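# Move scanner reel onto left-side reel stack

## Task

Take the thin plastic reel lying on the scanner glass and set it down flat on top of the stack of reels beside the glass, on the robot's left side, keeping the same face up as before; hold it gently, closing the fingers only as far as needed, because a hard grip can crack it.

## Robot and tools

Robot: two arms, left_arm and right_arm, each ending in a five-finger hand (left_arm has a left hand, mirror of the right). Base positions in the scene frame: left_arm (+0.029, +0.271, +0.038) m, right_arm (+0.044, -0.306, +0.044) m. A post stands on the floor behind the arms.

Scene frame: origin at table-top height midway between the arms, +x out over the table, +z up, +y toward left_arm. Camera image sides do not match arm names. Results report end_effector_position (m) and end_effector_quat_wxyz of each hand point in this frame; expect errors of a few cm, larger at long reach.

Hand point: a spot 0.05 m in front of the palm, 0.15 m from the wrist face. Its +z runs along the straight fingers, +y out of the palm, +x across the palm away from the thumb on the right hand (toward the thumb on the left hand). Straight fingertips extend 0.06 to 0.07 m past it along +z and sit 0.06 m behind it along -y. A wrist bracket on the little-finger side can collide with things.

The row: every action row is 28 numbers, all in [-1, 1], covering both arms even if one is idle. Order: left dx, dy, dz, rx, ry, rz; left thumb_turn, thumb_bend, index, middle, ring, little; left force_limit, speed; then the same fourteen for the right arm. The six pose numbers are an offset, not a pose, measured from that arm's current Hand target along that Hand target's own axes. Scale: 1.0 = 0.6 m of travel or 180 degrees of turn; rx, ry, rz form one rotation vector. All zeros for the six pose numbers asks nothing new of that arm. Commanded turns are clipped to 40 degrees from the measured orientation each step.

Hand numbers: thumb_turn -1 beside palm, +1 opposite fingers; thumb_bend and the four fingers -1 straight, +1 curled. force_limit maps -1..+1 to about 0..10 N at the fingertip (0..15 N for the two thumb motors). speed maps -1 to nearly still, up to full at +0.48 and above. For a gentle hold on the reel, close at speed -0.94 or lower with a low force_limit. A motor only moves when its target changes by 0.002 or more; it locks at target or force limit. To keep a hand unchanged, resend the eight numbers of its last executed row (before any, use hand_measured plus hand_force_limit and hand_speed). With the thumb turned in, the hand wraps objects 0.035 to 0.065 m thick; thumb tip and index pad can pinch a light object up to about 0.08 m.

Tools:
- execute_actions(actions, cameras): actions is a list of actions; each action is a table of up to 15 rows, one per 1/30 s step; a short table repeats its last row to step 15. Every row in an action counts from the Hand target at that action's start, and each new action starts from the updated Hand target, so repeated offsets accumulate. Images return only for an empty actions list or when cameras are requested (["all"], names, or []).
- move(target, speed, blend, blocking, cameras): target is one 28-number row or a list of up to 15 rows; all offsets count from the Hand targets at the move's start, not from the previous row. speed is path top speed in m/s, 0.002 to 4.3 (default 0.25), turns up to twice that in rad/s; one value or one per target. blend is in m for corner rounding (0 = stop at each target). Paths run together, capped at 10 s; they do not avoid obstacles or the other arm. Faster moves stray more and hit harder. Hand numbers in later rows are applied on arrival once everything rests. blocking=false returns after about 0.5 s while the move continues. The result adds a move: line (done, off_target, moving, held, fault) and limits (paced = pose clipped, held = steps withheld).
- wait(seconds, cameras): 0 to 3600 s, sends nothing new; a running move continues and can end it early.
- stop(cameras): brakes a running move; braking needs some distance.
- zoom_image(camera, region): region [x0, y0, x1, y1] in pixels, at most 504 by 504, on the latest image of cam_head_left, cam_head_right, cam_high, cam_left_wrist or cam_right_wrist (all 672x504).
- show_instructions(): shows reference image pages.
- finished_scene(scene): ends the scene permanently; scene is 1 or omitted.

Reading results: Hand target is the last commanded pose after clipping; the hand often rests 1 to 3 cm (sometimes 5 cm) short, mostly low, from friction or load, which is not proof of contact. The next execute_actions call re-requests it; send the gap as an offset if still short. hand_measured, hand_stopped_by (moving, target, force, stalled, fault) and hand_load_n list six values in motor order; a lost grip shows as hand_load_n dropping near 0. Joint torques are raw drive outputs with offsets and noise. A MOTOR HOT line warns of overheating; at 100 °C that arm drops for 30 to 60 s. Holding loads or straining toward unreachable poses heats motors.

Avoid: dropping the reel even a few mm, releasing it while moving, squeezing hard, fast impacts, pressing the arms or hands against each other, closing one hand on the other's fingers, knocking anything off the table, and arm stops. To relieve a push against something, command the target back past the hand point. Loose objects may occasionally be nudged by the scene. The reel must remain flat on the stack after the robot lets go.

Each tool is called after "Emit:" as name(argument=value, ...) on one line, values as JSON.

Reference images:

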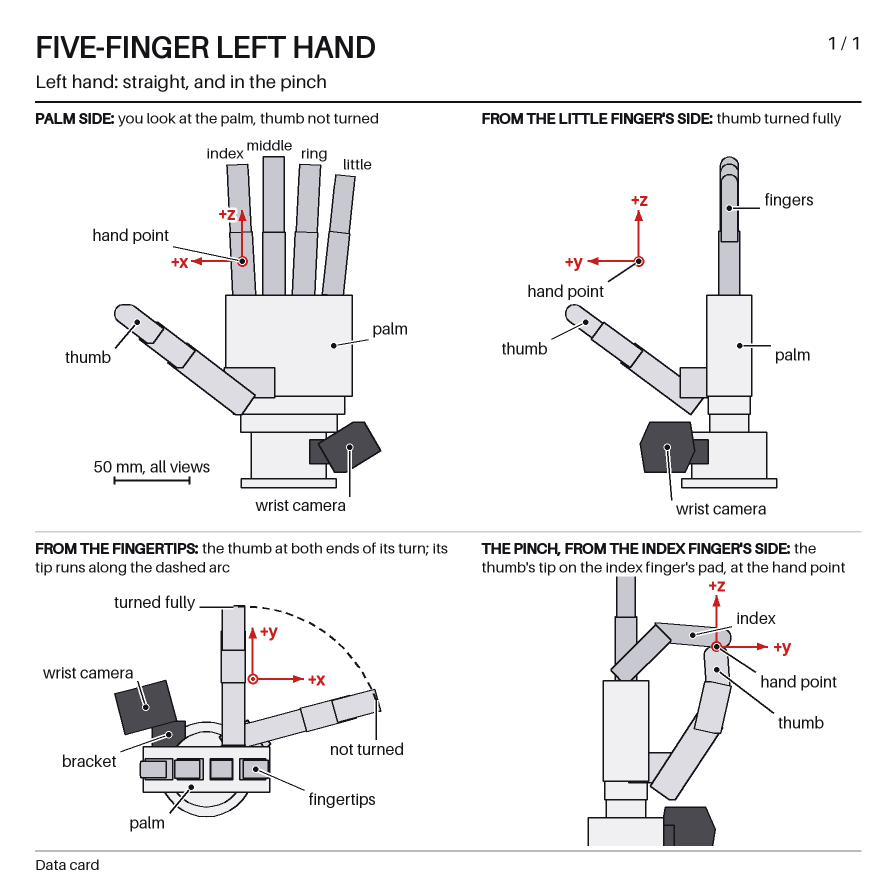

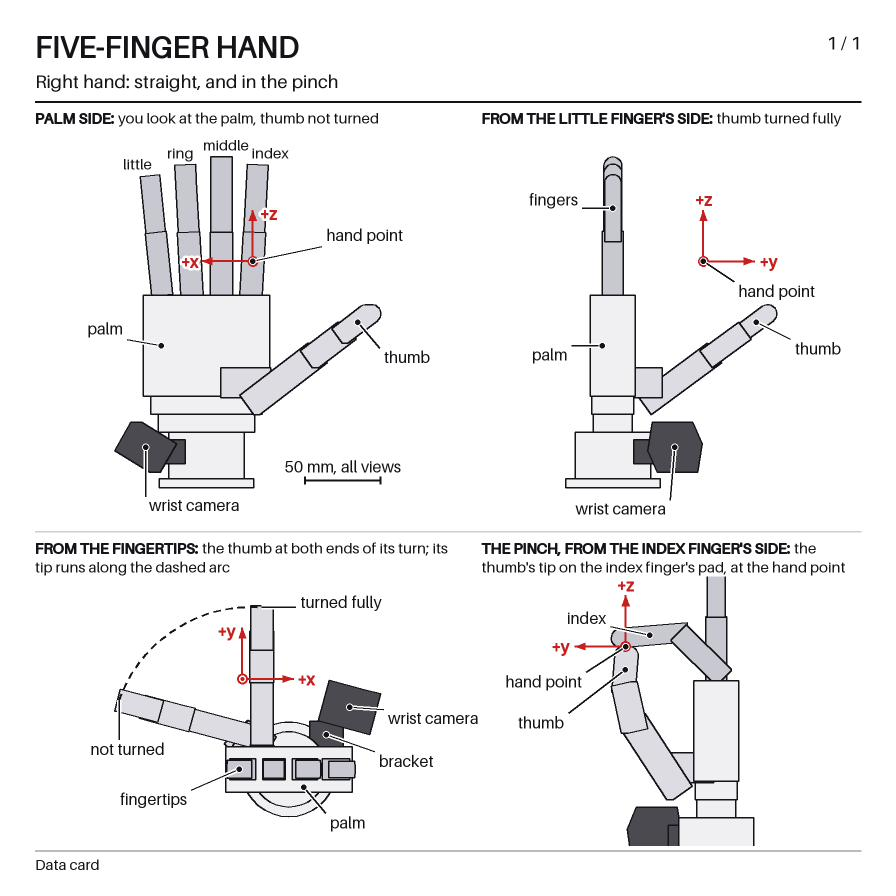

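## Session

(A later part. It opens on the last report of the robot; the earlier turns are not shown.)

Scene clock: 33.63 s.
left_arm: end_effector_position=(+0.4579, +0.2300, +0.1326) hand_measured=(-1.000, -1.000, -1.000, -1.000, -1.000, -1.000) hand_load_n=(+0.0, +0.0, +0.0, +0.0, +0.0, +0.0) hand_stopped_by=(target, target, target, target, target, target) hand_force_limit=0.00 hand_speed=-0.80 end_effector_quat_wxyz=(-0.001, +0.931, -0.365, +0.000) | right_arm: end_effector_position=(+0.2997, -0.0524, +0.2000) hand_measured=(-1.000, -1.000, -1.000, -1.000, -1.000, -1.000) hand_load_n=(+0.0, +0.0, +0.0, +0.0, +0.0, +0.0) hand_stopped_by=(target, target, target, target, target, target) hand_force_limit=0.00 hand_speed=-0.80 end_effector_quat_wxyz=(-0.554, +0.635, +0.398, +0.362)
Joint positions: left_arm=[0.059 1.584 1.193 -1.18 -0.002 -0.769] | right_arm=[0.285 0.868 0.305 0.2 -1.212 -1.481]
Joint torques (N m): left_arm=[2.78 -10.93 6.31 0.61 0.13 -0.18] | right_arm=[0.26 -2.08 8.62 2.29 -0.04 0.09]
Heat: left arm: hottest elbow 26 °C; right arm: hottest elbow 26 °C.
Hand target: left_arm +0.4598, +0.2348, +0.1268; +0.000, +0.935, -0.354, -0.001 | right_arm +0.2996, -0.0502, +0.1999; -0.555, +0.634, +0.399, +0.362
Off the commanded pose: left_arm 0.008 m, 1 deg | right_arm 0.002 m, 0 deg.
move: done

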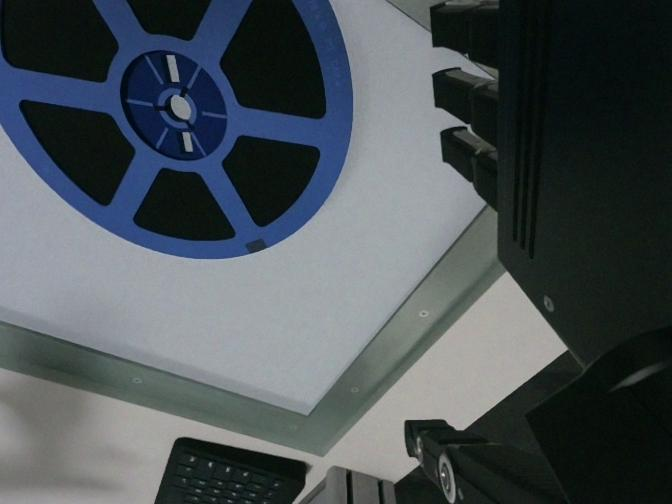

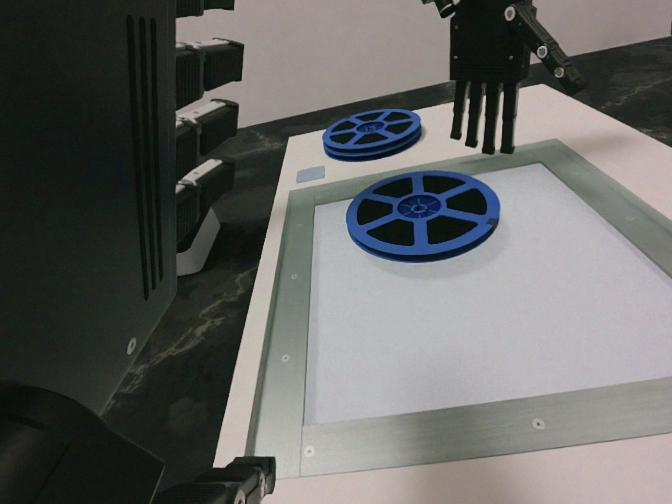

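Emit:
move(target=[[0,0,0.0167,0,0,0,-1,-1,-1,-1,-1,-1,0,-0.8,0,0,0,0,0,0,-1,-1,-1,-1,-1,-1,0,-0.8]], speed=0.05, cameras=["cam_right_wrist"])

Emit:
zoom_image(camera="cam_right_wrist", region=[340, 70, 560, 270])

Scene clock: 35.20 s.
left_arm: end_effector_position=(+0.4576, +0.2299, +0.1212) hand_measured=(-1.000, -1.000, -1.000, -1.000, -1.000, -1.000) hand_load_n=(+0.0, +0.0, +0.0, +0.0, +0.0, +0.5) hand_stopped_by=(target, target, target, target, target, target) hand_force_limit=0.00 hand_speed=-0.80 end_effector_quat_wxyz=(+0.000, +0.931, -0.365, -0.002) | right_arm: end_effector_position=(+0.2996, -0.0525, +0.2000) hand_measured=(-1.000, -1.000, -1.000, -1.000, -1.000, -1.000) hand_load_n=(+0.0, +0.0, +0.0, +0.0, +0.0, +0.0) hand_stopped_by=(target, target, target, target, target, target) hand_force_limit=0.00 hand_speed=-0.80 end_effector_quat_wxyz=(-0.554, +0.636, +0.398, +0.362)
Joint positions: left_arm=[0.059 1.598 1.177 -1.154 -0.002 -0.769] | right_arm=[0.285 0.868 0.305 0.2 -1.212 -1.48]
Joint torques (N m): left_arm=[2.73 -11.34 6.3 0.62 0.13 -0.19] | right_arm=[0.26 -2.02 8.61 2.35 -0.04 0.09]
Heat: left arm: hottest elbow 26 °C; right arm: hottest elbow 26 °C.
Hand target: left_arm +0.4599, +0.2348, +0.1170; +0.000, +0.935, -0.354, -0.001 | right_arm +0.2996, -0.0502, +0.1999; -0.555, +0.634, +0.399, +0.362
Off the commanded pose: left_arm 0.007 m, 1 deg | right_arm 0.002 m, 0 deg.
move: done

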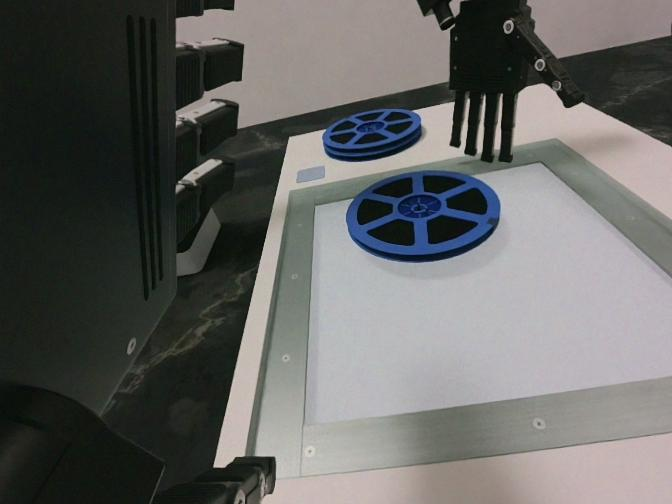

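Scaled by 2.291 from the camera's image (finer frame: 960x720).

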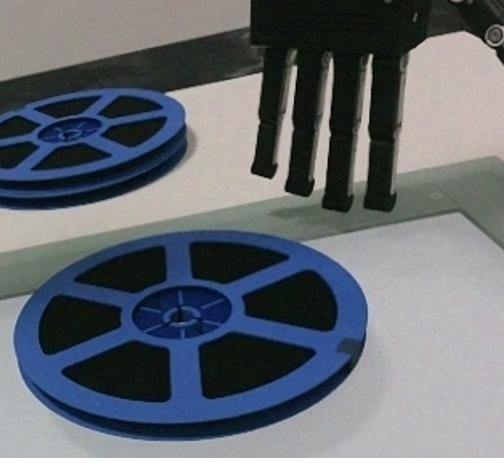

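Emit:
move(target=[[0,0,0.01,0,0,0,-1,-1,-1,-1,-1,-1,0,-0.8,0,0,0,0,0,0,-1,-1,-1,-1,-1,-1,0,-0.8]], speed=0.03, cameras=["cam_right_wrist"])

Emit:
zoom_image(camera="cam_right_wrist", region=[420, 110, 540, 210])

Scene clock: 36.17 s.
left_arm: end_effector_position=(+0.4582, +0.2300, +0.1164) hand_measured=(-1.000, -1.000, -1.000, -1.000, -1.000, -1.000) hand_load_n=(+0.0, +0.0, +0.0, +0.0, +0.0, +0.0) hand_stopped_by=(target, target, target, target, target, target) hand_force_limit=0.00 hand_speed=-0.80 end_effector_quat_wxyz=(-0.001, +0.931, -0.365, +0.000) | right_arm: end_effector_position=(+0.2996, -0.0525, +0.2000) hand_measured=(-1.000, -1.000, -1.000, -1.000, -1.000, -1.000) hand_load_n=(+0.0, +0.0, +0.0, +0.0, +0.0, +0.0) hand_stopped_by=(target, target, target, target, target, target) hand_force_limit=0.00 hand_speed=-0.80 end_effector_quat_wxyz=(-0.554, +0.636, +0.398, +0.362)
Joint positions: left_arm=[0.059 1.602 1.169 -1.138 -0.002 -0.769] | right_arm=[0.285 0.868 0.305 0.2 -1.212 -1.48]
Joint torques (N m): left_arm=[2.73 -11.16 6.19 0.66 0.12 -0.19] | right_arm=[0.26 -2.08 8.59 2.33 -0.04 0.09]
Heat: left arm: hottest elbow 26 °C; right arm: hottest elbow 26 °C.
Hand target: left_arm +0.4600, +0.2349, +0.1110; +0.000, +0.935, -0.354, -0.001 | right_arm +0.2996, -0.0502, +0.1999; -0.555, +0.634, +0.399, +0.362
Off the commanded pose: left_arm 0.007 m, 1 deg | right_arm 0.002 m, 0 deg.
move: done

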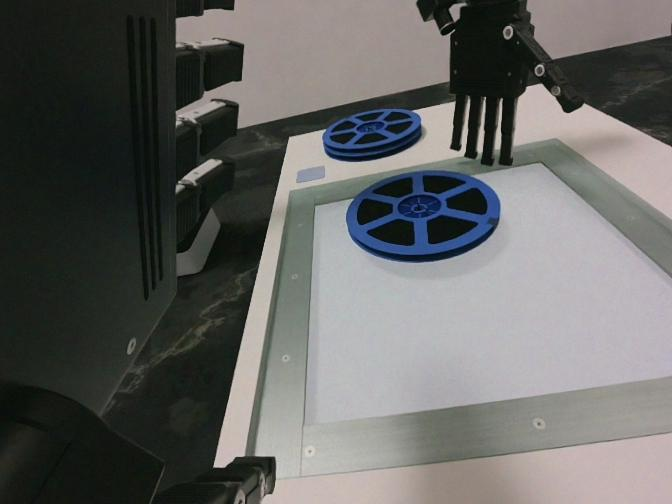

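Scaled by 4.200 from the camera's image (finer frame: 960x720).

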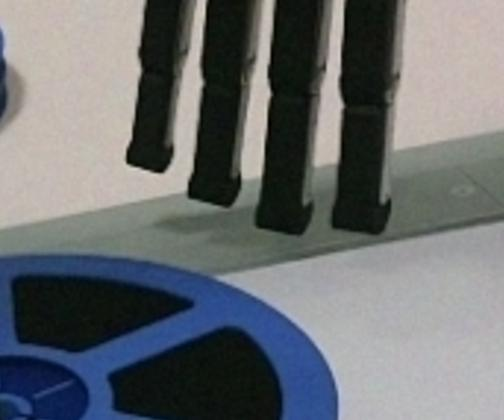

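Emit:
move(target=[[0,0,0.01,0,0,0,-1,-1,-1,-1,-1,-1,0,-0.8,0,0,0,0,0,0,-1,-1,-1,-1,-1,-1,0,-0.8]], speed=0.02, cameras=["cam_right_wrist"])

Emit:
zoom_image(camera="cam_right_wrist", region=[420, 110, 540, 210])

Scene clock: 37.03 s.
left_arm: end_effector_position=(+0.4582, +0.2300, +0.1102) hand_measured=(-1.000, -1.000, -1.000, -1.000, -1.000, -1.000) hand_load_n=(+0.0, +0.0, +0.0, +0.0, +0.0, +0.0) hand_stopped_by=(target, target, target, target, target, target) hand_force_limit=0.00 hand_speed=-0.80 end_effector_quat_wxyz=(-0.001, +0.931, -0.365, -0.001) | right_arm: end_effector_position=(+0.2996, -0.0525, +0.2000) hand_measured=(-1.000, -1.000, -1.000, -1.000, -1.000, -1.000) hand_load_n=(+0.0, +0.0, +0.0, +0.0, +0.0, +0.0) hand_stopped_by=(target, target, target, target, target, target) hand_force_limit=0.00 hand_speed=-0.80 end_effector_quat_wxyz=(-0.554, +0.636, +0.398, +0.362)
Joint positions: left_arm=[0.059 1.61 1.16 -1.122 -0.002 -0.769] | right_arm=[0.285 0.868 0.305 0.2 -1.212 -1.48]
Joint torques (N m): left_arm=[2.67 -11.11 6.17 0.61 0.12 -0.19] | right_arm=[0.26 -2.02 8.61 2.33 -0.04 0.09]
Heat: left arm: hottest elbow 26 °C; right arm: hottest elbow 26 °C.
Hand target: left_arm +0.4600, +0.2349, +0.1050; +0.000, +0.935, -0.354, -0.001 | right_arm +0.2996, -0.0502, +0.1999; -0.555, +0.634, +0.399, +0.362
Off the commanded pose: left_arm 0.007 m, 1 deg | right_arm 0.002 m, 0 deg.
move: done

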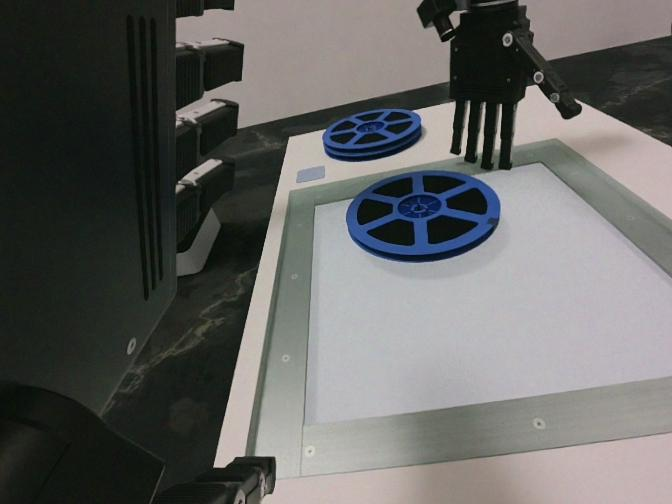

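Scaled by 4.200 from the camera's image (finer frame: 960x720).

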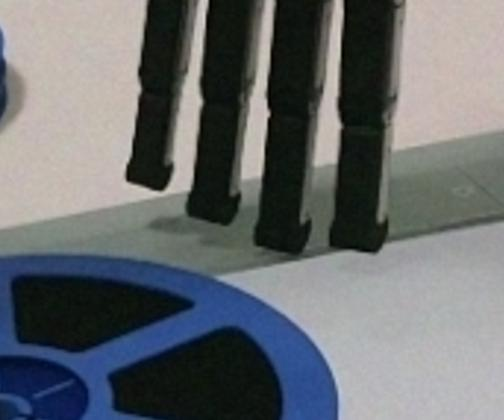

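Emit:
move(target=[[0,0.0833,0,0,0,0,-1,-1,-1,-1,-1,-1,0,-0.8,0,0,0,0,0,0,-1,-1,-1,-1,-1,-1,0,-0.8]], speed=0.06, cameras=["cam_left_wrist","cam_right_wrist"])

Emit:
zoom_image(camera="cam_right_wrist", region=[340, 110, 540, 270])

Scene clock: 38.67 s.
left_arm: end_effector_position=(+0.4321, +0.2064, +0.1071) hand_measured=(-1.000, -1.000, -1.000, -1.000, -1.000, -1.000) hand_load_n=(+0.0, +0.0, +0.0, +0.0, +0.0, +0.0) hand_stopped_by=(target, target, target, target, target, target) hand_force_limit=0.00 hand_speed=-0.80 end_effector_quat_wxyz=(-0.002, +0.937, -0.350, +0.000) | right_arm: end_effector_position=(+0.2996, -0.0525, +0.2000) hand_measured=(-1.000, -1.000, -1.000, -1.000, -1.000, -1.000) hand_load_n=(+0.0, +0.0, +0.0, +0.0, +0.0, +0.0) hand_stopped_by=(target, target, target, target, target, target) hand_force_limit=0.00 hand_speed=-0.80 end_effector_quat_wxyz=(-0.554, +0.636, +0.398, +0.362)
Joint positions: left_arm=[0.006 1.542 1.07 -1.098 -0.005 -0.853] | right_arm=[0.285 0.868 0.305 0.2 -1.212 -1.48]
Joint torques (N m): left_arm=[-0.21 -11.16 5.42 0.38 0.25 -0.17] | right_arm=[0.26 -2.02 8.61 2.33 -0.04 0.1]
Heat: left arm: hottest elbow 26 °C; right arm: hottest elbow 26 °C.
Hand target: left_arm +0.4268, +0.1973, +0.1050; +0.000, +0.935, -0.354, -0.001 | right_arm +0.2996, -0.0502, +0.1999; -0.555, +0.634, +0.399, +0.362
Off the commanded pose: left_arm 0.011 m, 1 deg | right_arm 0.002 m, 0 deg.
move: off_target (left_arm)

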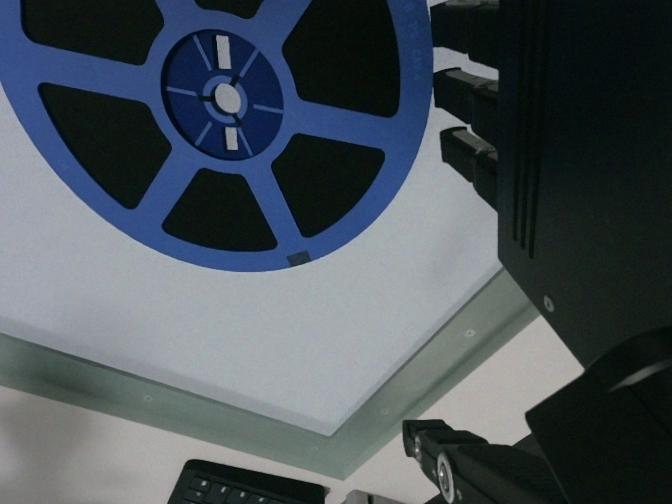

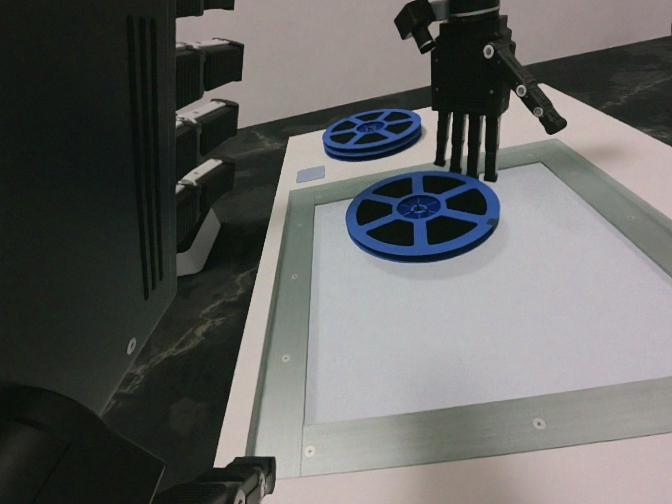

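Scaled by 2.520 from the camera's image (finer frame: 960x720).

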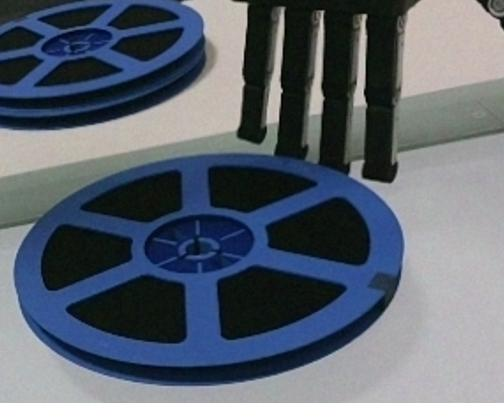

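Emit:
move(target=[[0,0.0667,0,0,0,0,-1,-1,-1,-1,-1,-1,0,-0.8,0,0,0,0,0,0,-1,-1,-1,-1,-1,-1,0,-0.8]], speed=0.05, cameras=["cam_left_wrist","cam_right_wrist"])

Emit:
zoom_image(camera="cam_right_wrist", region=[340, 110, 540, 270])

Scene clock: 40.13 s.
left_arm: end_effector_position=(+0.4067, +0.1765, +0.1065) hand_measured=(-1.000, -1.000, -1.000, -1.000, -1.000, -1.000) hand_load_n=(+0.0, +0.0, +0.0, +0.0, +0.0, +0.0) hand_stopped_by=(target, target, target, target, target, target) hand_force_limit=0.00 hand_speed=-0.80 end_effector_quat_wxyz=(-0.003, +0.937, -0.349, +0.000) | right_arm: end_effector_position=(+0.2996, -0.0525, +0.2000) hand_measured=(-1.000, -1.000, -1.000, -1.000, -1.000, -1.000) hand_load_n=(+0.0, +0.0, +0.0, +0.0, +0.0, +0.0) hand_stopped_by=(target, target, target, target, target, target) hand_force_limit=0.00 hand_speed=-0.80 end_effector_quat_wxyz=(-0.554, +0.636, +0.398, +0.362)
Joint positions: left_arm=[-0.07 1.483 1.001 -1.088 -0.005 -0.932] | right_arm=[0.285 0.868 0.305 0.2 -1.212 -1.48]
Joint torques (N m): left_arm=[-0.32 -10.23 5.42 0.36 0.28 -0.19] | right_arm=[0.26 -2.08 8.59 2.33 -0.04 0.09]
Heat: left arm: hottest elbow 26 °C; right arm: hottest elbow 26 °C.
Hand target: left_arm +0.4004, +0.1674, +0.1050; +0.000, +0.935, -0.353, -0.001 | right_arm +0.2996, -0.0502, +0.1999; -0.555, +0.634, +0.399, +0.362
Off the commanded pose: left_arm 0.011 m, 1 deg | right_arm 0.002 m, 0 deg.
move: off_target (left_arm)

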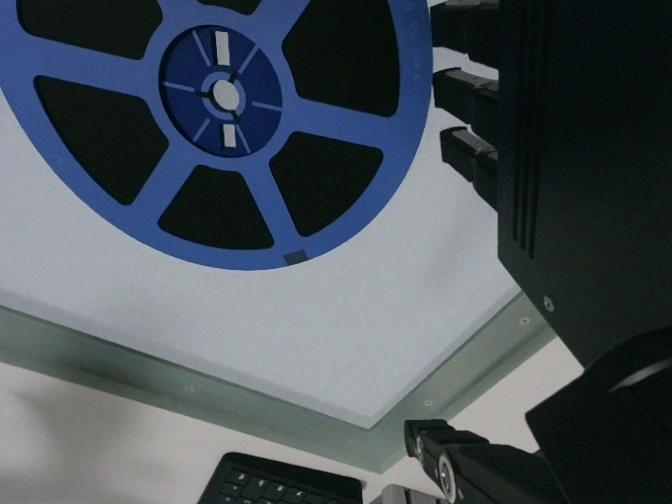

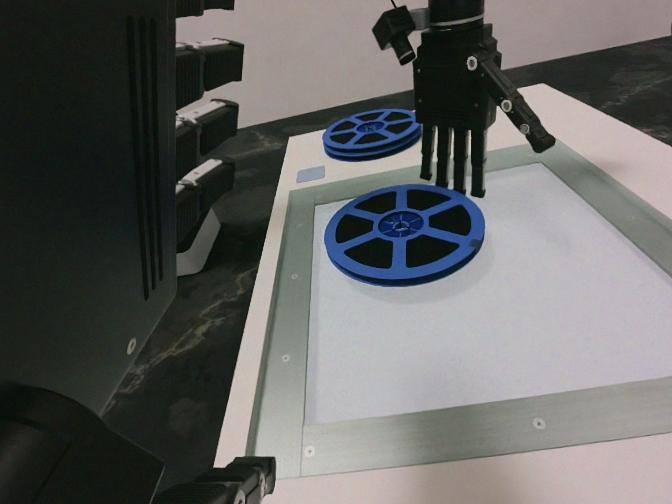

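Scaled by 2.520 from the camera's image (finer frame: 960x720).

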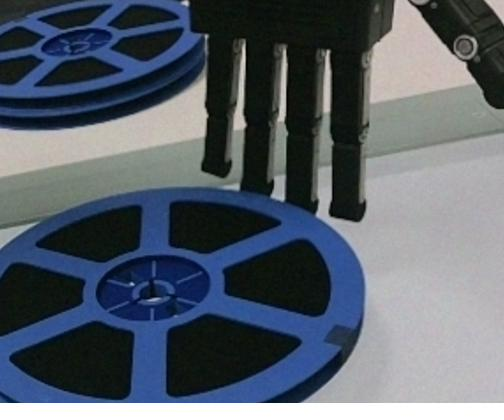

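Emit:
move(target=[[0,0.15,0,0,0,0,-1,-1,-1,-1,-1,-1,0,-0.8,0.0125,-0.002,-0.1695,0,0,0,-1,-1,-1,-1,-1,-1,0,-0.8]], speed=0.06, cameras=["cam_left_wrist","cam_right_wrist","cam_head_left"])

Scene clock: 42.60 s.
left_arm: end_effector_position=(+0.3472, +0.1067, +0.1056) hand_measured=(-1.000, -1.000, -1.000, -1.000, -1.000, -1.000) hand_load_n=(+0.0, +0.0, +0.0, +0.0, +0.0, +0.0) hand_stopped_by=(target, target, target, target, target, target) hand_force_limit=0.00 hand_speed=-0.80 end_effector_quat_wxyz=(-0.003, +0.937, -0.350, -0.002) | right_arm: end_effector_position=(+0.2923, -0.1464, +0.2045) hand_measured=(-1.000, -1.000, -1.000, -1.000, -1.000, -1.000) hand_load_n=(+0.0, +0.0, +0.0, +0.0, +0.0, +0.0) hand_stopped_by=(target, target, target, target, target, target) hand_force_limit=0.00 hand_speed=-0.80 end_effector_quat_wxyz=(-0.543, +0.658, +0.334, +0.401)
Joint positions: left_arm=[-0.284 1.368 0.88 -1.086 -0.006 -1.143] | right_arm=[-0.14 0.715 0.348 -0.609 -1.465 -2.079]
Joint torques (N m): left_arm=[-0.26 -8.53 5.63 0.34 0.32 -0.19] | right_arm=[-0.79 -1.67 11.79 0.83 -0.67 -0.07]
Heat: left arm: hottest elbow 26 °C; right arm: hottest elbow 27 °C.
Hand target: left_arm +0.3408, +0.0999, +0.1050; +0.000, +0.935, -0.354, -0.001 | right_arm +0.3001, -0.1503, +0.2197; -0.555, +0.634, +0.399, +0.362
Off the commanded pose: left_arm 0.009 m, 1 deg | right_arm 0.017 m, 9 deg.
joint sent to its limit (right arm) — joint 6 (wrist roll), lower limit. The joint targets are off in orientation, not in position.
move: off_target (right_arm)
Images, in order (width x height): cam_head_left 672x504, cam_left_wrist 672x504, cam_right_wrist 672x504.

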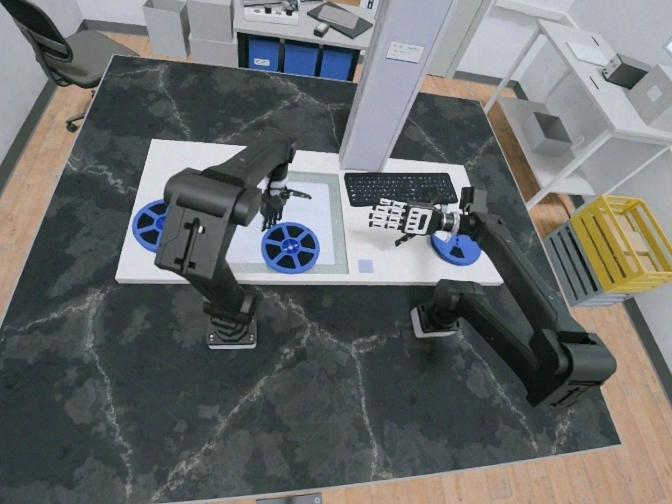

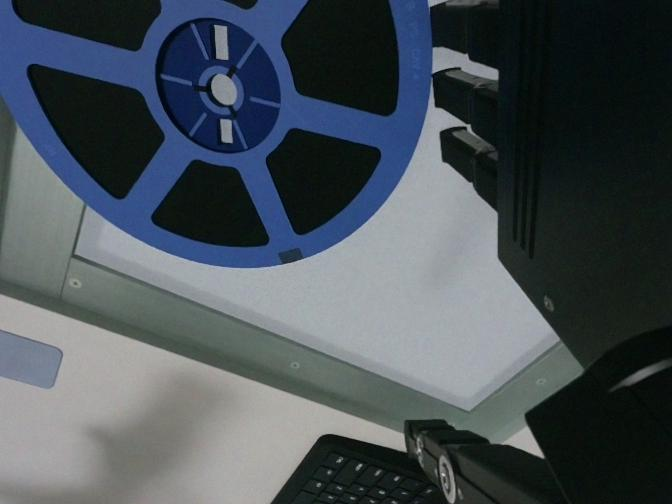

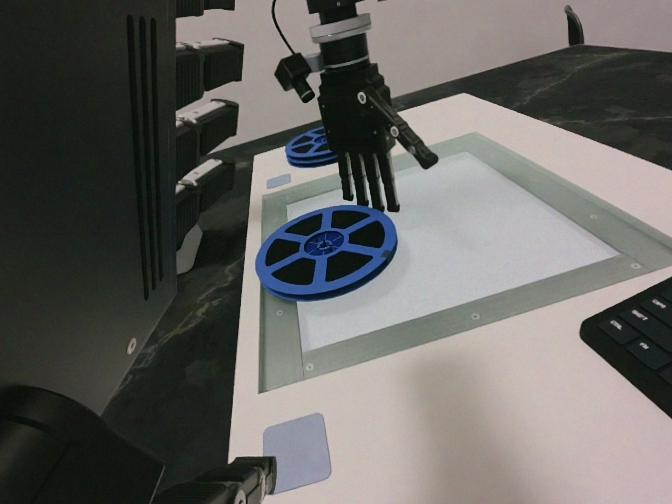

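Emit:
move(target=[[0,0.15,0,0,0,0,-1,-1,-1,-1,-1,-1,0,-0.8,-0.019,0.013,-0.182,-0.075,0.0347,0.0105,-1,-1,-1,-1,-1,-1,0,-0.8]], speed=0.06, cameras=["cam_left_wrist","cam_right_wrist","cam_head_left","cam_head_right"])

Scene clock: 45.37 s.
left_arm: end_effector_position=(+0.2897, +0.0369, +0.1052) hand_measured=(-1.000, -1.000, -1.000, -1.000, -1.000, -1.000) hand_load_n=(+0.0, +0.0, +0.0, -0.5, +0.0, +0.0) hand_stopped_by=(target, target, target, target, target, target) hand_force_limit=0.00 hand_speed=-0.80 end_effector_quat_wxyz=(-0.004, +0.936, -0.351, +0.001) | right_arm: end_effector_position=(+0.3026, -0.2580, +0.2184) hand_measured=(-1.000, -1.000, -1.000, -1.000, -1.000, -1.000) hand_load_n=(+0.5, +0.0, +0.0, +0.0, +0.0, +0.0) hand_stopped_by=(target, target, target, target, target, target) hand_force_limit=0.00 hand_speed=-0.80 end_effector_quat_wxyz=(-0.429, +0.702, +0.176, +0.541)
Joint positions: left_arm=[-0.545 1.301 0.816 -1.086 -0.008 -1.403] | right_arm=[-0.653 0.461 0.293 -0.767 -1.512 -2.079]
Joint torques (N m): left_arm=[-0.26 -7.47 5.74 0.14 0.4 -0.22] | right_arm=[-0.79 0.03 9.46 0.81 -0.67 -0.07]
Heat: left arm: hottest elbow 26 °C; right arm: hottest elbow 27 °C.
Hand target: left_arm +0.2813, +0.0323, +0.1052; +0.000, +0.935, -0.354, -0.001 | right_arm +0.3007, -0.2604, +0.2195; -0.503, +0.681, +0.313, +0.431
Off the commanded pose: left_arm 0.010 m, 1 deg | right_arm 0.003 m, 22 deg.
joint sent to its limit (right arm) — joint 6 (wrist roll), lower limit. The joint targets are off in orientation, not in position.
move: off_target (right_arm)
Images, in order (width x height): cam_head_left 672x504, cam_head_right 672x504, cam_left_wrist 672x504, cam_right_wrist 672x504.

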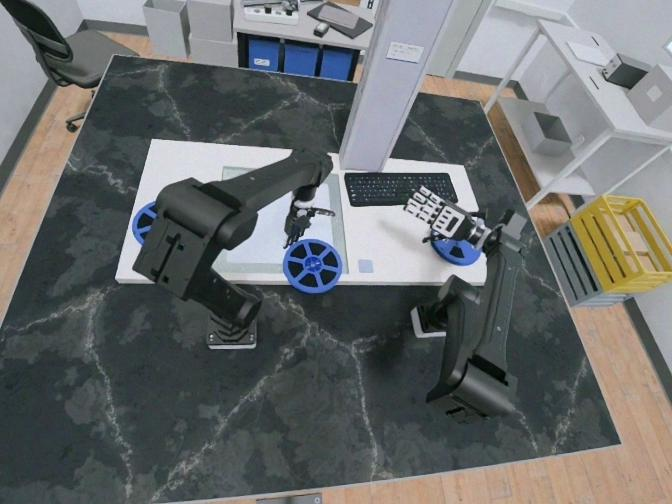

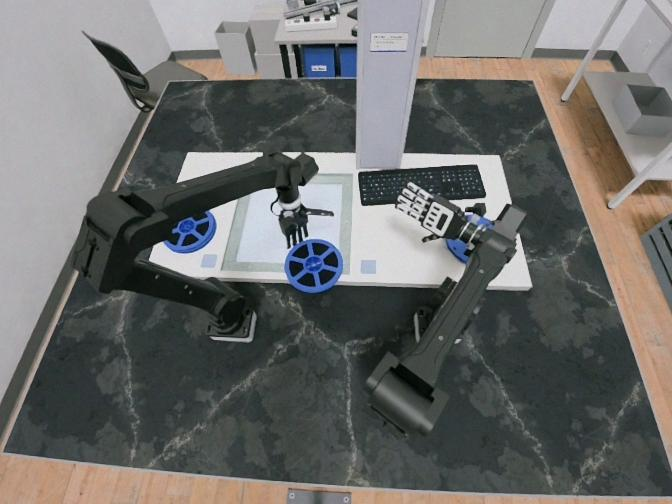

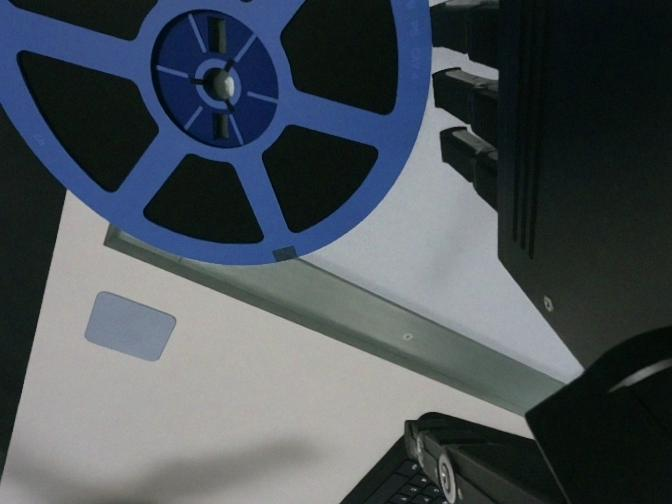

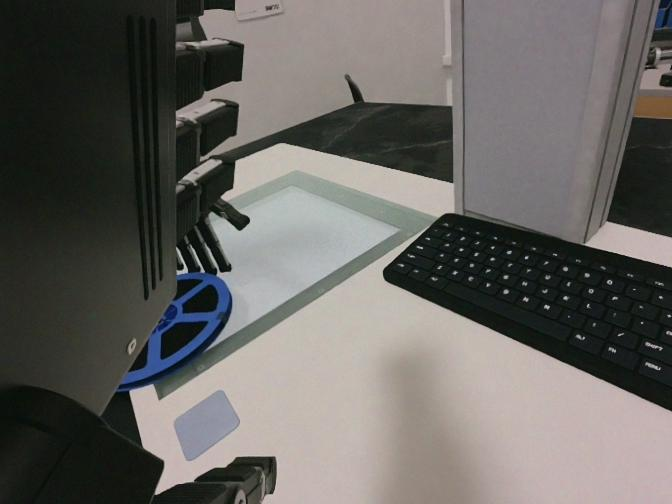

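Emit:
move(target=[[0,0.083,0,0,0,0,-1,-1,-1,-1,-1,-1,0,-0.8,0,0,0,0,0,0,-1,-1,-1,-1,-1,-1,0,-0.8]], speed=0.05, cameras=["cam_left_wrist","cam_head_left","cam_head_right"])

Emit:
zoom_image(camera="cam_head_right", region=[240, 190, 400, 320])

Emit:
zoom_image(camera="cam_head_left", region=[240, 190, 400, 320])

Scene clock: 47.53 s.
left_arm: end_effector_position=(+0.2575, -0.0019, +0.1052) hand_measured=(-1.000, -1.000, -1.000, -1.000, -1.000, -1.000) hand_load_n=(+0.0, +0.0, +0.0, +0.0, +0.0, +0.0) hand_stopped_by=(target, target, target, target, target, target) hand_force_limit=0.00 hand_speed=-0.80 end_effector_quat_wxyz=(-0.003, +0.937, -0.351, +0.002) | right_arm: end_effector_position=(+0.3026, -0.2580, +0.2184) hand_measured=(-1.000, -1.000, -1.000, -1.000, -1.000, -1.000) hand_load_n=(+0.0, +0.0, +0.0, +0.0, +0.0, +0.0) hand_stopped_by=(target, target, target, target, target, target) hand_force_limit=0.00 hand_speed=-0.80 end_effector_quat_wxyz=(-0.429, +0.702, +0.176, +0.541)
Joint positions: left_arm=[-0.701 1.29 0.806 -1.086 -0.008 -1.559] | right_arm=[-0.653 0.461 0.293 -0.767 -1.512 -2.079]
Joint torques (N m): left_arm=[-0.32 -7.36 5.76 0.12 0.4 -0.2] | right_arm=[-0.79 -0.03 9.47 0.8 -0.66 -0.07]
Heat: left arm: hottest elbow 26 °C; right arm: hottest elbow 27 °C.
Hand target: left_arm +0.2484, -0.0050, +0.1053; +0.000, +0.935, -0.354, -0.001 | right_arm +0.3007, -0.2604, +0.2195; -0.503, +0.681, +0.313, +0.431
Off the commanded pose: left_arm 0.010 m, 1 deg | right_arm 0.003 m, 22 deg.
joint sent to its limit (right arm) — joint 6 (wrist roll), lower limit. The joint targets are off in orientation, not in position.
move: done
Images, in order (width x height): cam_head_left 672x504, cam_head_right 672x504, cam_left_wrist 672x504.

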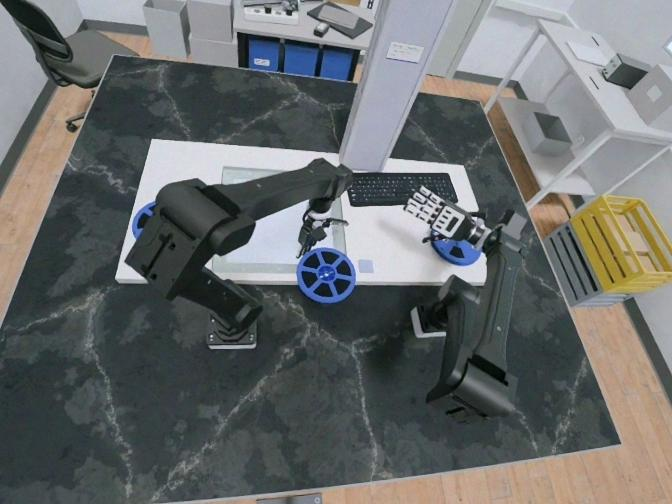

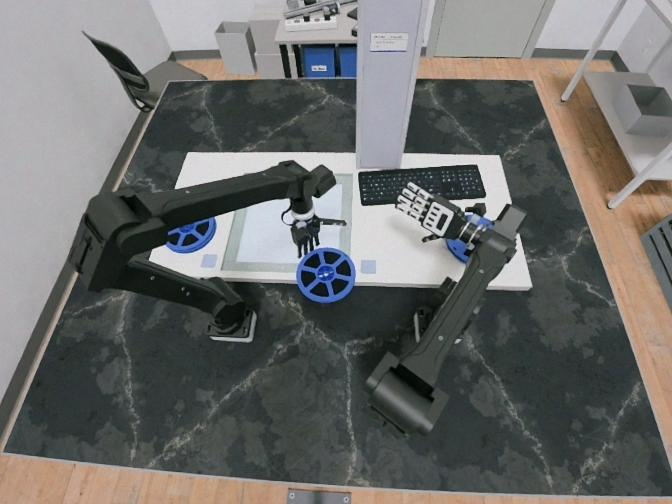

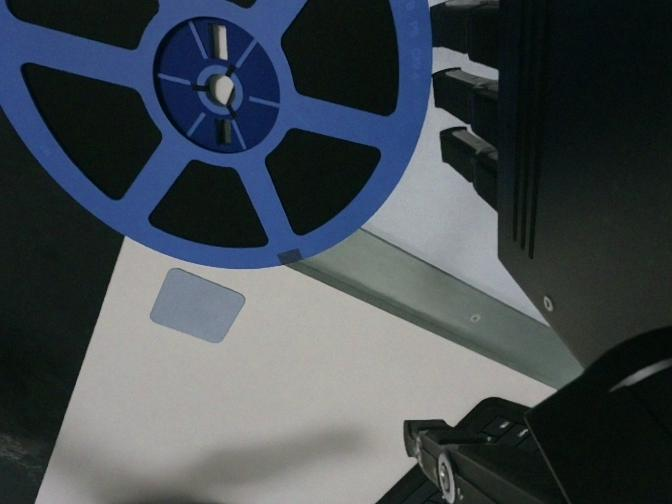

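Scaled by 3.150 from the camera's image (finer frame: 960x720).

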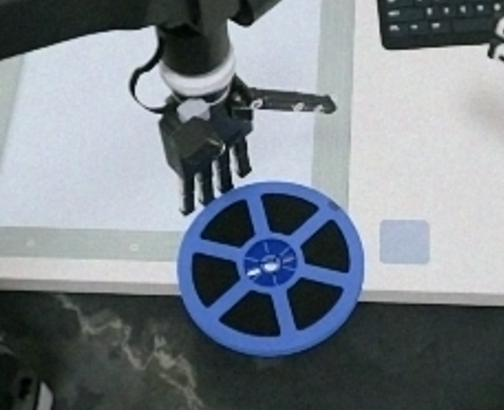

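Scaled by 3.150 from the camera's image (finer frame: 960x720).

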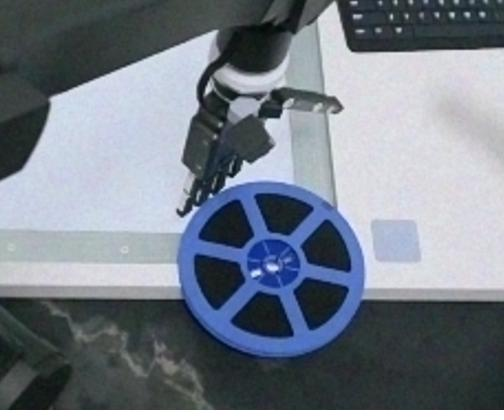

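Emit:
move(target=[[0,-0.05,0,0,0,0,-1,-1,-1,-1,-1,-1,0,-0.8,0,0,0,0,0,0,-1,-1,-1,-1,-1,-1,0,-0.8],[0,-0.05,0.005,0,0,0,-1,-1,-1,-1,-1,-1,0,-0.8,0,0,0,0,0,0,-1,-1,-1,-1,-1,-1,0,-0.8]], speed=0.05, cameras=["cam_left_wrist"])

Scene clock: 49.50 s.
left_arm: end_effector_position=(+0.2678, +0.0119, +0.1057) hand_measured=(-1.000, -1.000, -1.000, -1.000, -1.000, -1.000) hand_load_n=(+0.0, +0.0, +0.0, -0.5, +0.5, +0.0) hand_stopped_by=(target, target, target, target, target, target) hand_force_limit=0.00 hand_speed=-0.80 end_effector_quat_wxyz=(+0.000, +0.935, -0.355, +0.001) | right_arm: end_effector_position=(+0.3026, -0.2580, +0.2184) hand_measured=(-1.000, -1.000, -1.000, -1.000, -1.000, -1.000) hand_load_n=(+0.0, +0.0, +0.0, +0.0, +0.0, +0.0) hand_stopped_by=(target, target, target, target, target, target) hand_force_limit=0.00 hand_speed=-0.80 end_effector_quat_wxyz=(-0.429, +0.702, +0.176, +0.541)
Joint positions: left_arm=[-0.642 1.29 0.806 -1.086 0 -1.49] | right_arm=[-0.653 0.461 0.293 -0.767 -1.512 -2.079]
Joint torques (N m): left_arm=[2.84 -6.65 5.65 0.46 0.11 0.05] | right_arm=[-0.79 -0.03 9.47 0.81 -0.65 -0.07]
Heat: left arm: hottest elbow 25 °C; right arm: hottest elbow 27 °C.
Hand target: left_arm +0.2683, +0.0175, +0.1023; +0.000, +0.935, -0.353, -0.001 | right_arm +0.3007, -0.2604, +0.2195; -0.503, +0.681, +0.313, +0.431
Off the commanded pose: left_arm 0.007 m, 0 deg | right_arm 0.003 m, 22 deg.
joint sent to its limit (right arm) — joint 6 (wrist roll), lower limit. The joint targets are off in orientation, not in position.
move: done

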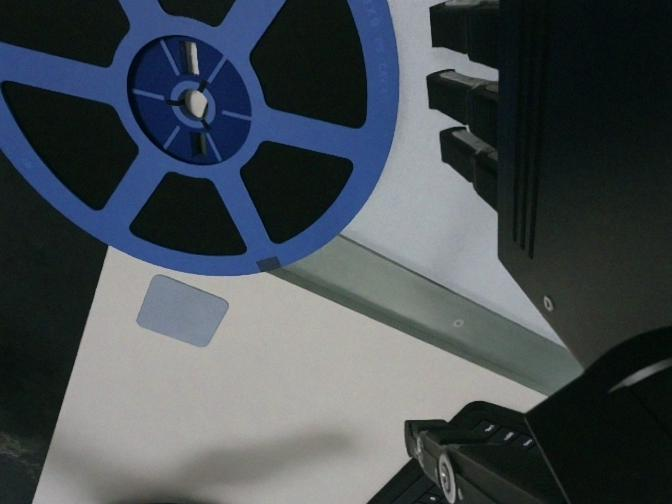

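Emit:
move(target=[[0,0,0.005,0,0,0,-1,-1,-1,-1,-1,-1,0,-0.8,0,0,0,0,0,0,-1,-1,-1,-1,-1,-1,0,-0.8]], speed=0.03)

Emit:
move(target=[[0,0,0.005,0,0,0,-1,-1,-1,-1,-1,-1,0,-0.8,0,0,0,0,0,0,-1,-1,-1,-1,-1,-1,0,-0.8]], speed=0.03)

Scene clock: 50.10 s.
left_arm: end_effector_position=(+0.2676, +0.0120, +0.1053) hand_measured=(-1.000, -1.000, -1.000, -1.000, -1.000, -1.000) hand_load_n=(+0.0, +0.0, +0.0, -0.5, +0.0, +0.0) hand_stopped_by=(target, target, target, target, target, target) hand_force_limit=0.00 hand_speed=-0.80 end_effector_quat_wxyz=(+0.000, +0.935, -0.355, +0.001) | right_arm: end_effector_position=(+0.3026, -0.2580, +0.2184) hand_measured=(-1.000, -1.000, -1.000, -1.000, -1.000, -1.000) hand_load_n=(+0.0, +0.0, +0.0, +0.0, +0.0, +0.0) hand_stopped_by=(target, target, target, target, target, target) hand_force_limit=0.00 hand_speed=-0.80 end_effector_quat_wxyz=(-0.429, +0.702, +0.176, +0.541)
Joint positions: left_arm=[-0.642 1.29 0.805 -1.084 0 -1.49] | right_arm=[-0.653 0.461 0.293 -0.767 -1.512 -2.079]
Joint torques (N m): left_arm=[2.96 -6.3 5.35 0.75 0.1 0.07] | right_arm=[-0.79 -0.03 9.48 0.8 -0.65 -0.07]
Heat: left arm: hottest elbow 25 °C; right arm: hottest elbow 27 °C.
Hand target: left_arm +0.2683, +0.0175, +0.0993; +0.000, +0.935, -0.353, -0.001 | right_arm +0.3007, -0.2604, +0.2195; -0.503, +0.681, +0.313, +0.431
Off the commanded pose: left_arm 0.008 m, 0 deg | right_arm 0.003 m, 22 deg.
joint sent to its limit (right arm) — joint 6 (wrist roll), lower limit. The joint targets are off in orientation, not in position.
move: done

Scene clock: 50.60 s.
left_arm: end_effector_position=(+0.2674, +0.0122, +0.1050) hand_measured=(-1.000, -1.000, -1.000, -1.000, -1.000, -1.000) hand_load_n=(+0.0, +0.0, +0.0, -0.5, +0.0, +0.0) hand_stopped_by=(target, target, target, target, target, target) hand_force_limit=0.00 hand_speed=-0.80 end_effector_quat_wxyz=(+0.000, +0.935, -0.355, +0.001) | right_arm: end_effector_position=(+0.3026, -0.2580, +0.2184) hand_measured=(-1.000, -1.000, -1.000, -1.000, -1.000, -1.000) hand_load_n=(+0.0, +0.0, +0.0, +0.5, +0.0, +0.0) hand_stopped_by=(target, target, target, target, target, target) hand_force_limit=0.00 hand_speed=-0.80 end_effector_quat_wxyz=(-0.429, +0.702, +0.176, +0.541)
Joint positions: left_arm=[-0.642 1.289 0.803 -1.083 0 -1.49] | right_arm=[-0.653 0.461 0.293 -0.767 -1.512 -2.079]
Joint torques (N m): left_arm=[2.78 -5.89 5.08 0.99 0.11 0.06] | right_arm=[-0.73 -0.03 9.47 0.8 -0.65 -0.07]
Heat: left arm: hottest elbow 25 °C; right arm: hottest elbow 27 °C.
Hand target: left_arm +0.2682, +0.0176, +0.0962; +0.000, +0.935, -0.353, -0.001 | right_arm +0.3007, -0.2604, +0.2195; -0.503, +0.681, +0.313, +0.431
Off the commanded pose: left_arm 0.010 m, 0 deg | right_arm 0.003 m, 22 deg.
joint sent to its limit (right arm) — joint 6 (wrist roll), lower limit. The joint targets are off in orientation, not in position.
move: done

Emit:
move(target=[[0,-0.0167,-0.173,0,0,0,-1,-1,-1,-1,-1,-1,0,-0.8,0.105,0.0625,-0.1195,-0.1503,0.0692,0.0205,-1,-1,-1,-1,-1,-1,0,-0.8],[-0.09,0.1197,-0.173,0,0,0.5556,1,-1,0,0,1,1,0,-0.8,0.105,0.0625,-0.1195,-0.1503,0.0692,0.0205,-1,-1,-1,-1,-1,-1,0,-0.8]], speed=0.3, cameras=["all"])

Scene clock: 61.23 s.
left_arm: end_effector_position=(+0.1713, +0.0169, +0.1880) hand_measured=(+0.902, -1.000, +0.000, +0.000, +1.000, +1.000) hand_load_n=(+0.0, +0.0, +0.0, +0.0, +0.0, +0.0) hand_stopped_by=(moving, target, target, target, target, target) hand_force_limit=0.00 hand_speed=-0.80 end_effector_quat_wxyz=(-0.006, -0.340, +0.940, +0.023) | right_arm: end_effector_position=(+0.3367, -0.3363, +0.2551) hand_measured=(-1.000, -1.000, -1.000, -1.000, -1.000, -1.000) hand_load_n=(+0.0, +0.0, +0.0, +0.0, +0.0, +0.0) hand_stopped_by=(target, target, target, target, target, target) hand_force_limit=0.00 hand_speed=-0.80 end_effector_quat_wxyz=(-0.372, +0.739, +0.096, +0.553)
Joint positions: left_arm=[-0.935 1.312 1.05 -1.355 -0.001 -0.063] | right_arm=[-0.807 0.636 0.473 -0.812 -1.436 -2.079]
Joint torques (N m): left_arm=[0.5 -6.95 10.74 0.28 0.12 0.06] | right_arm=[0.09 -0.73 12.56 0.9 -0.46 -0.07]
Heat: left arm: hottest elbow 26 °C; right arm: hottest elbow 28 °C.
Hand target: left_arm +0.1804, -0.0006, +0.2002; -0.001, -0.330, +0.944, +0.000 | right_arm +0.3408, -0.3406, +0.2695; -0.375, +0.738, +0.126, +0.546
Off the commanded pose: left_arm 0.023 m, 3 deg | right_arm 0.016 m, 3 deg.
joint sent to its limit (right arm) — joint 6 (wrist roll), lower limit.
move: moving (left_arm; no rest 5 s after target 2's new numbers were sent), off_target (right_arm); target 2's new numbers were sent with left_arm's hand 0.023 m and 3 deg from that target

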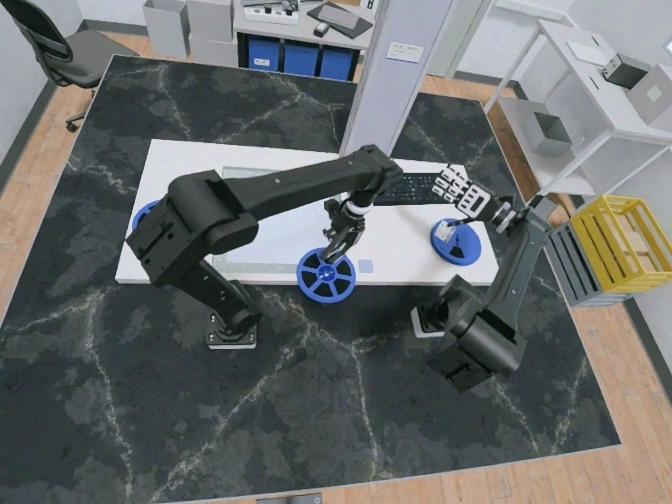

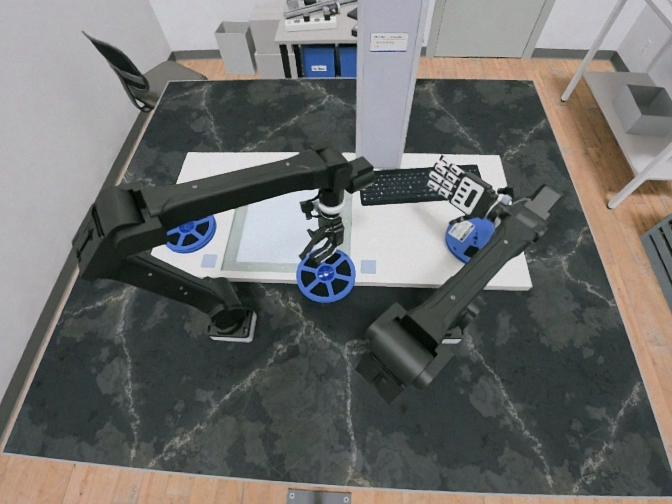

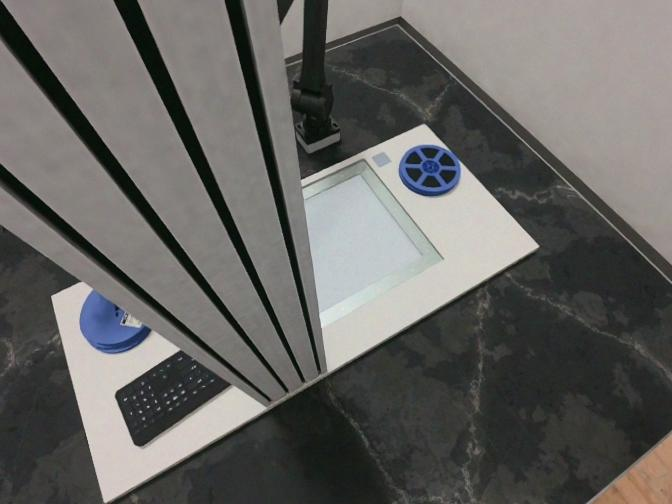

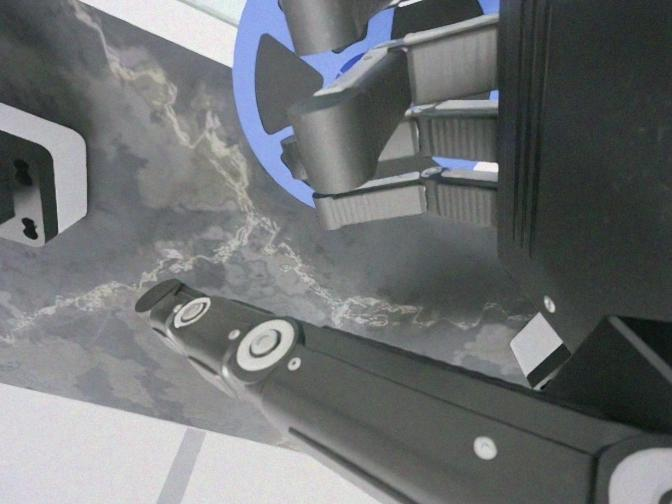

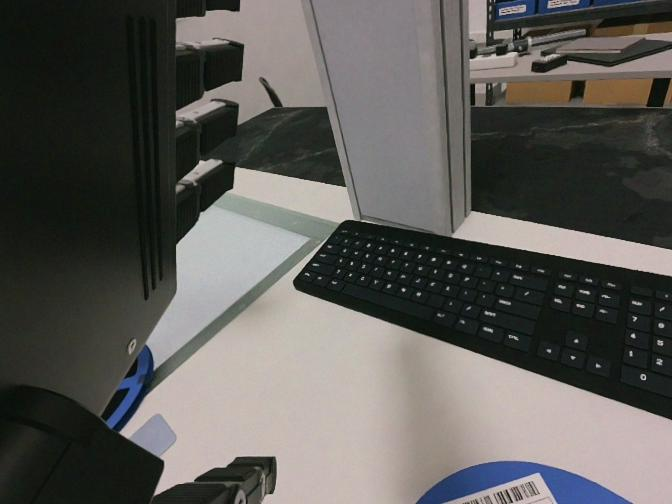

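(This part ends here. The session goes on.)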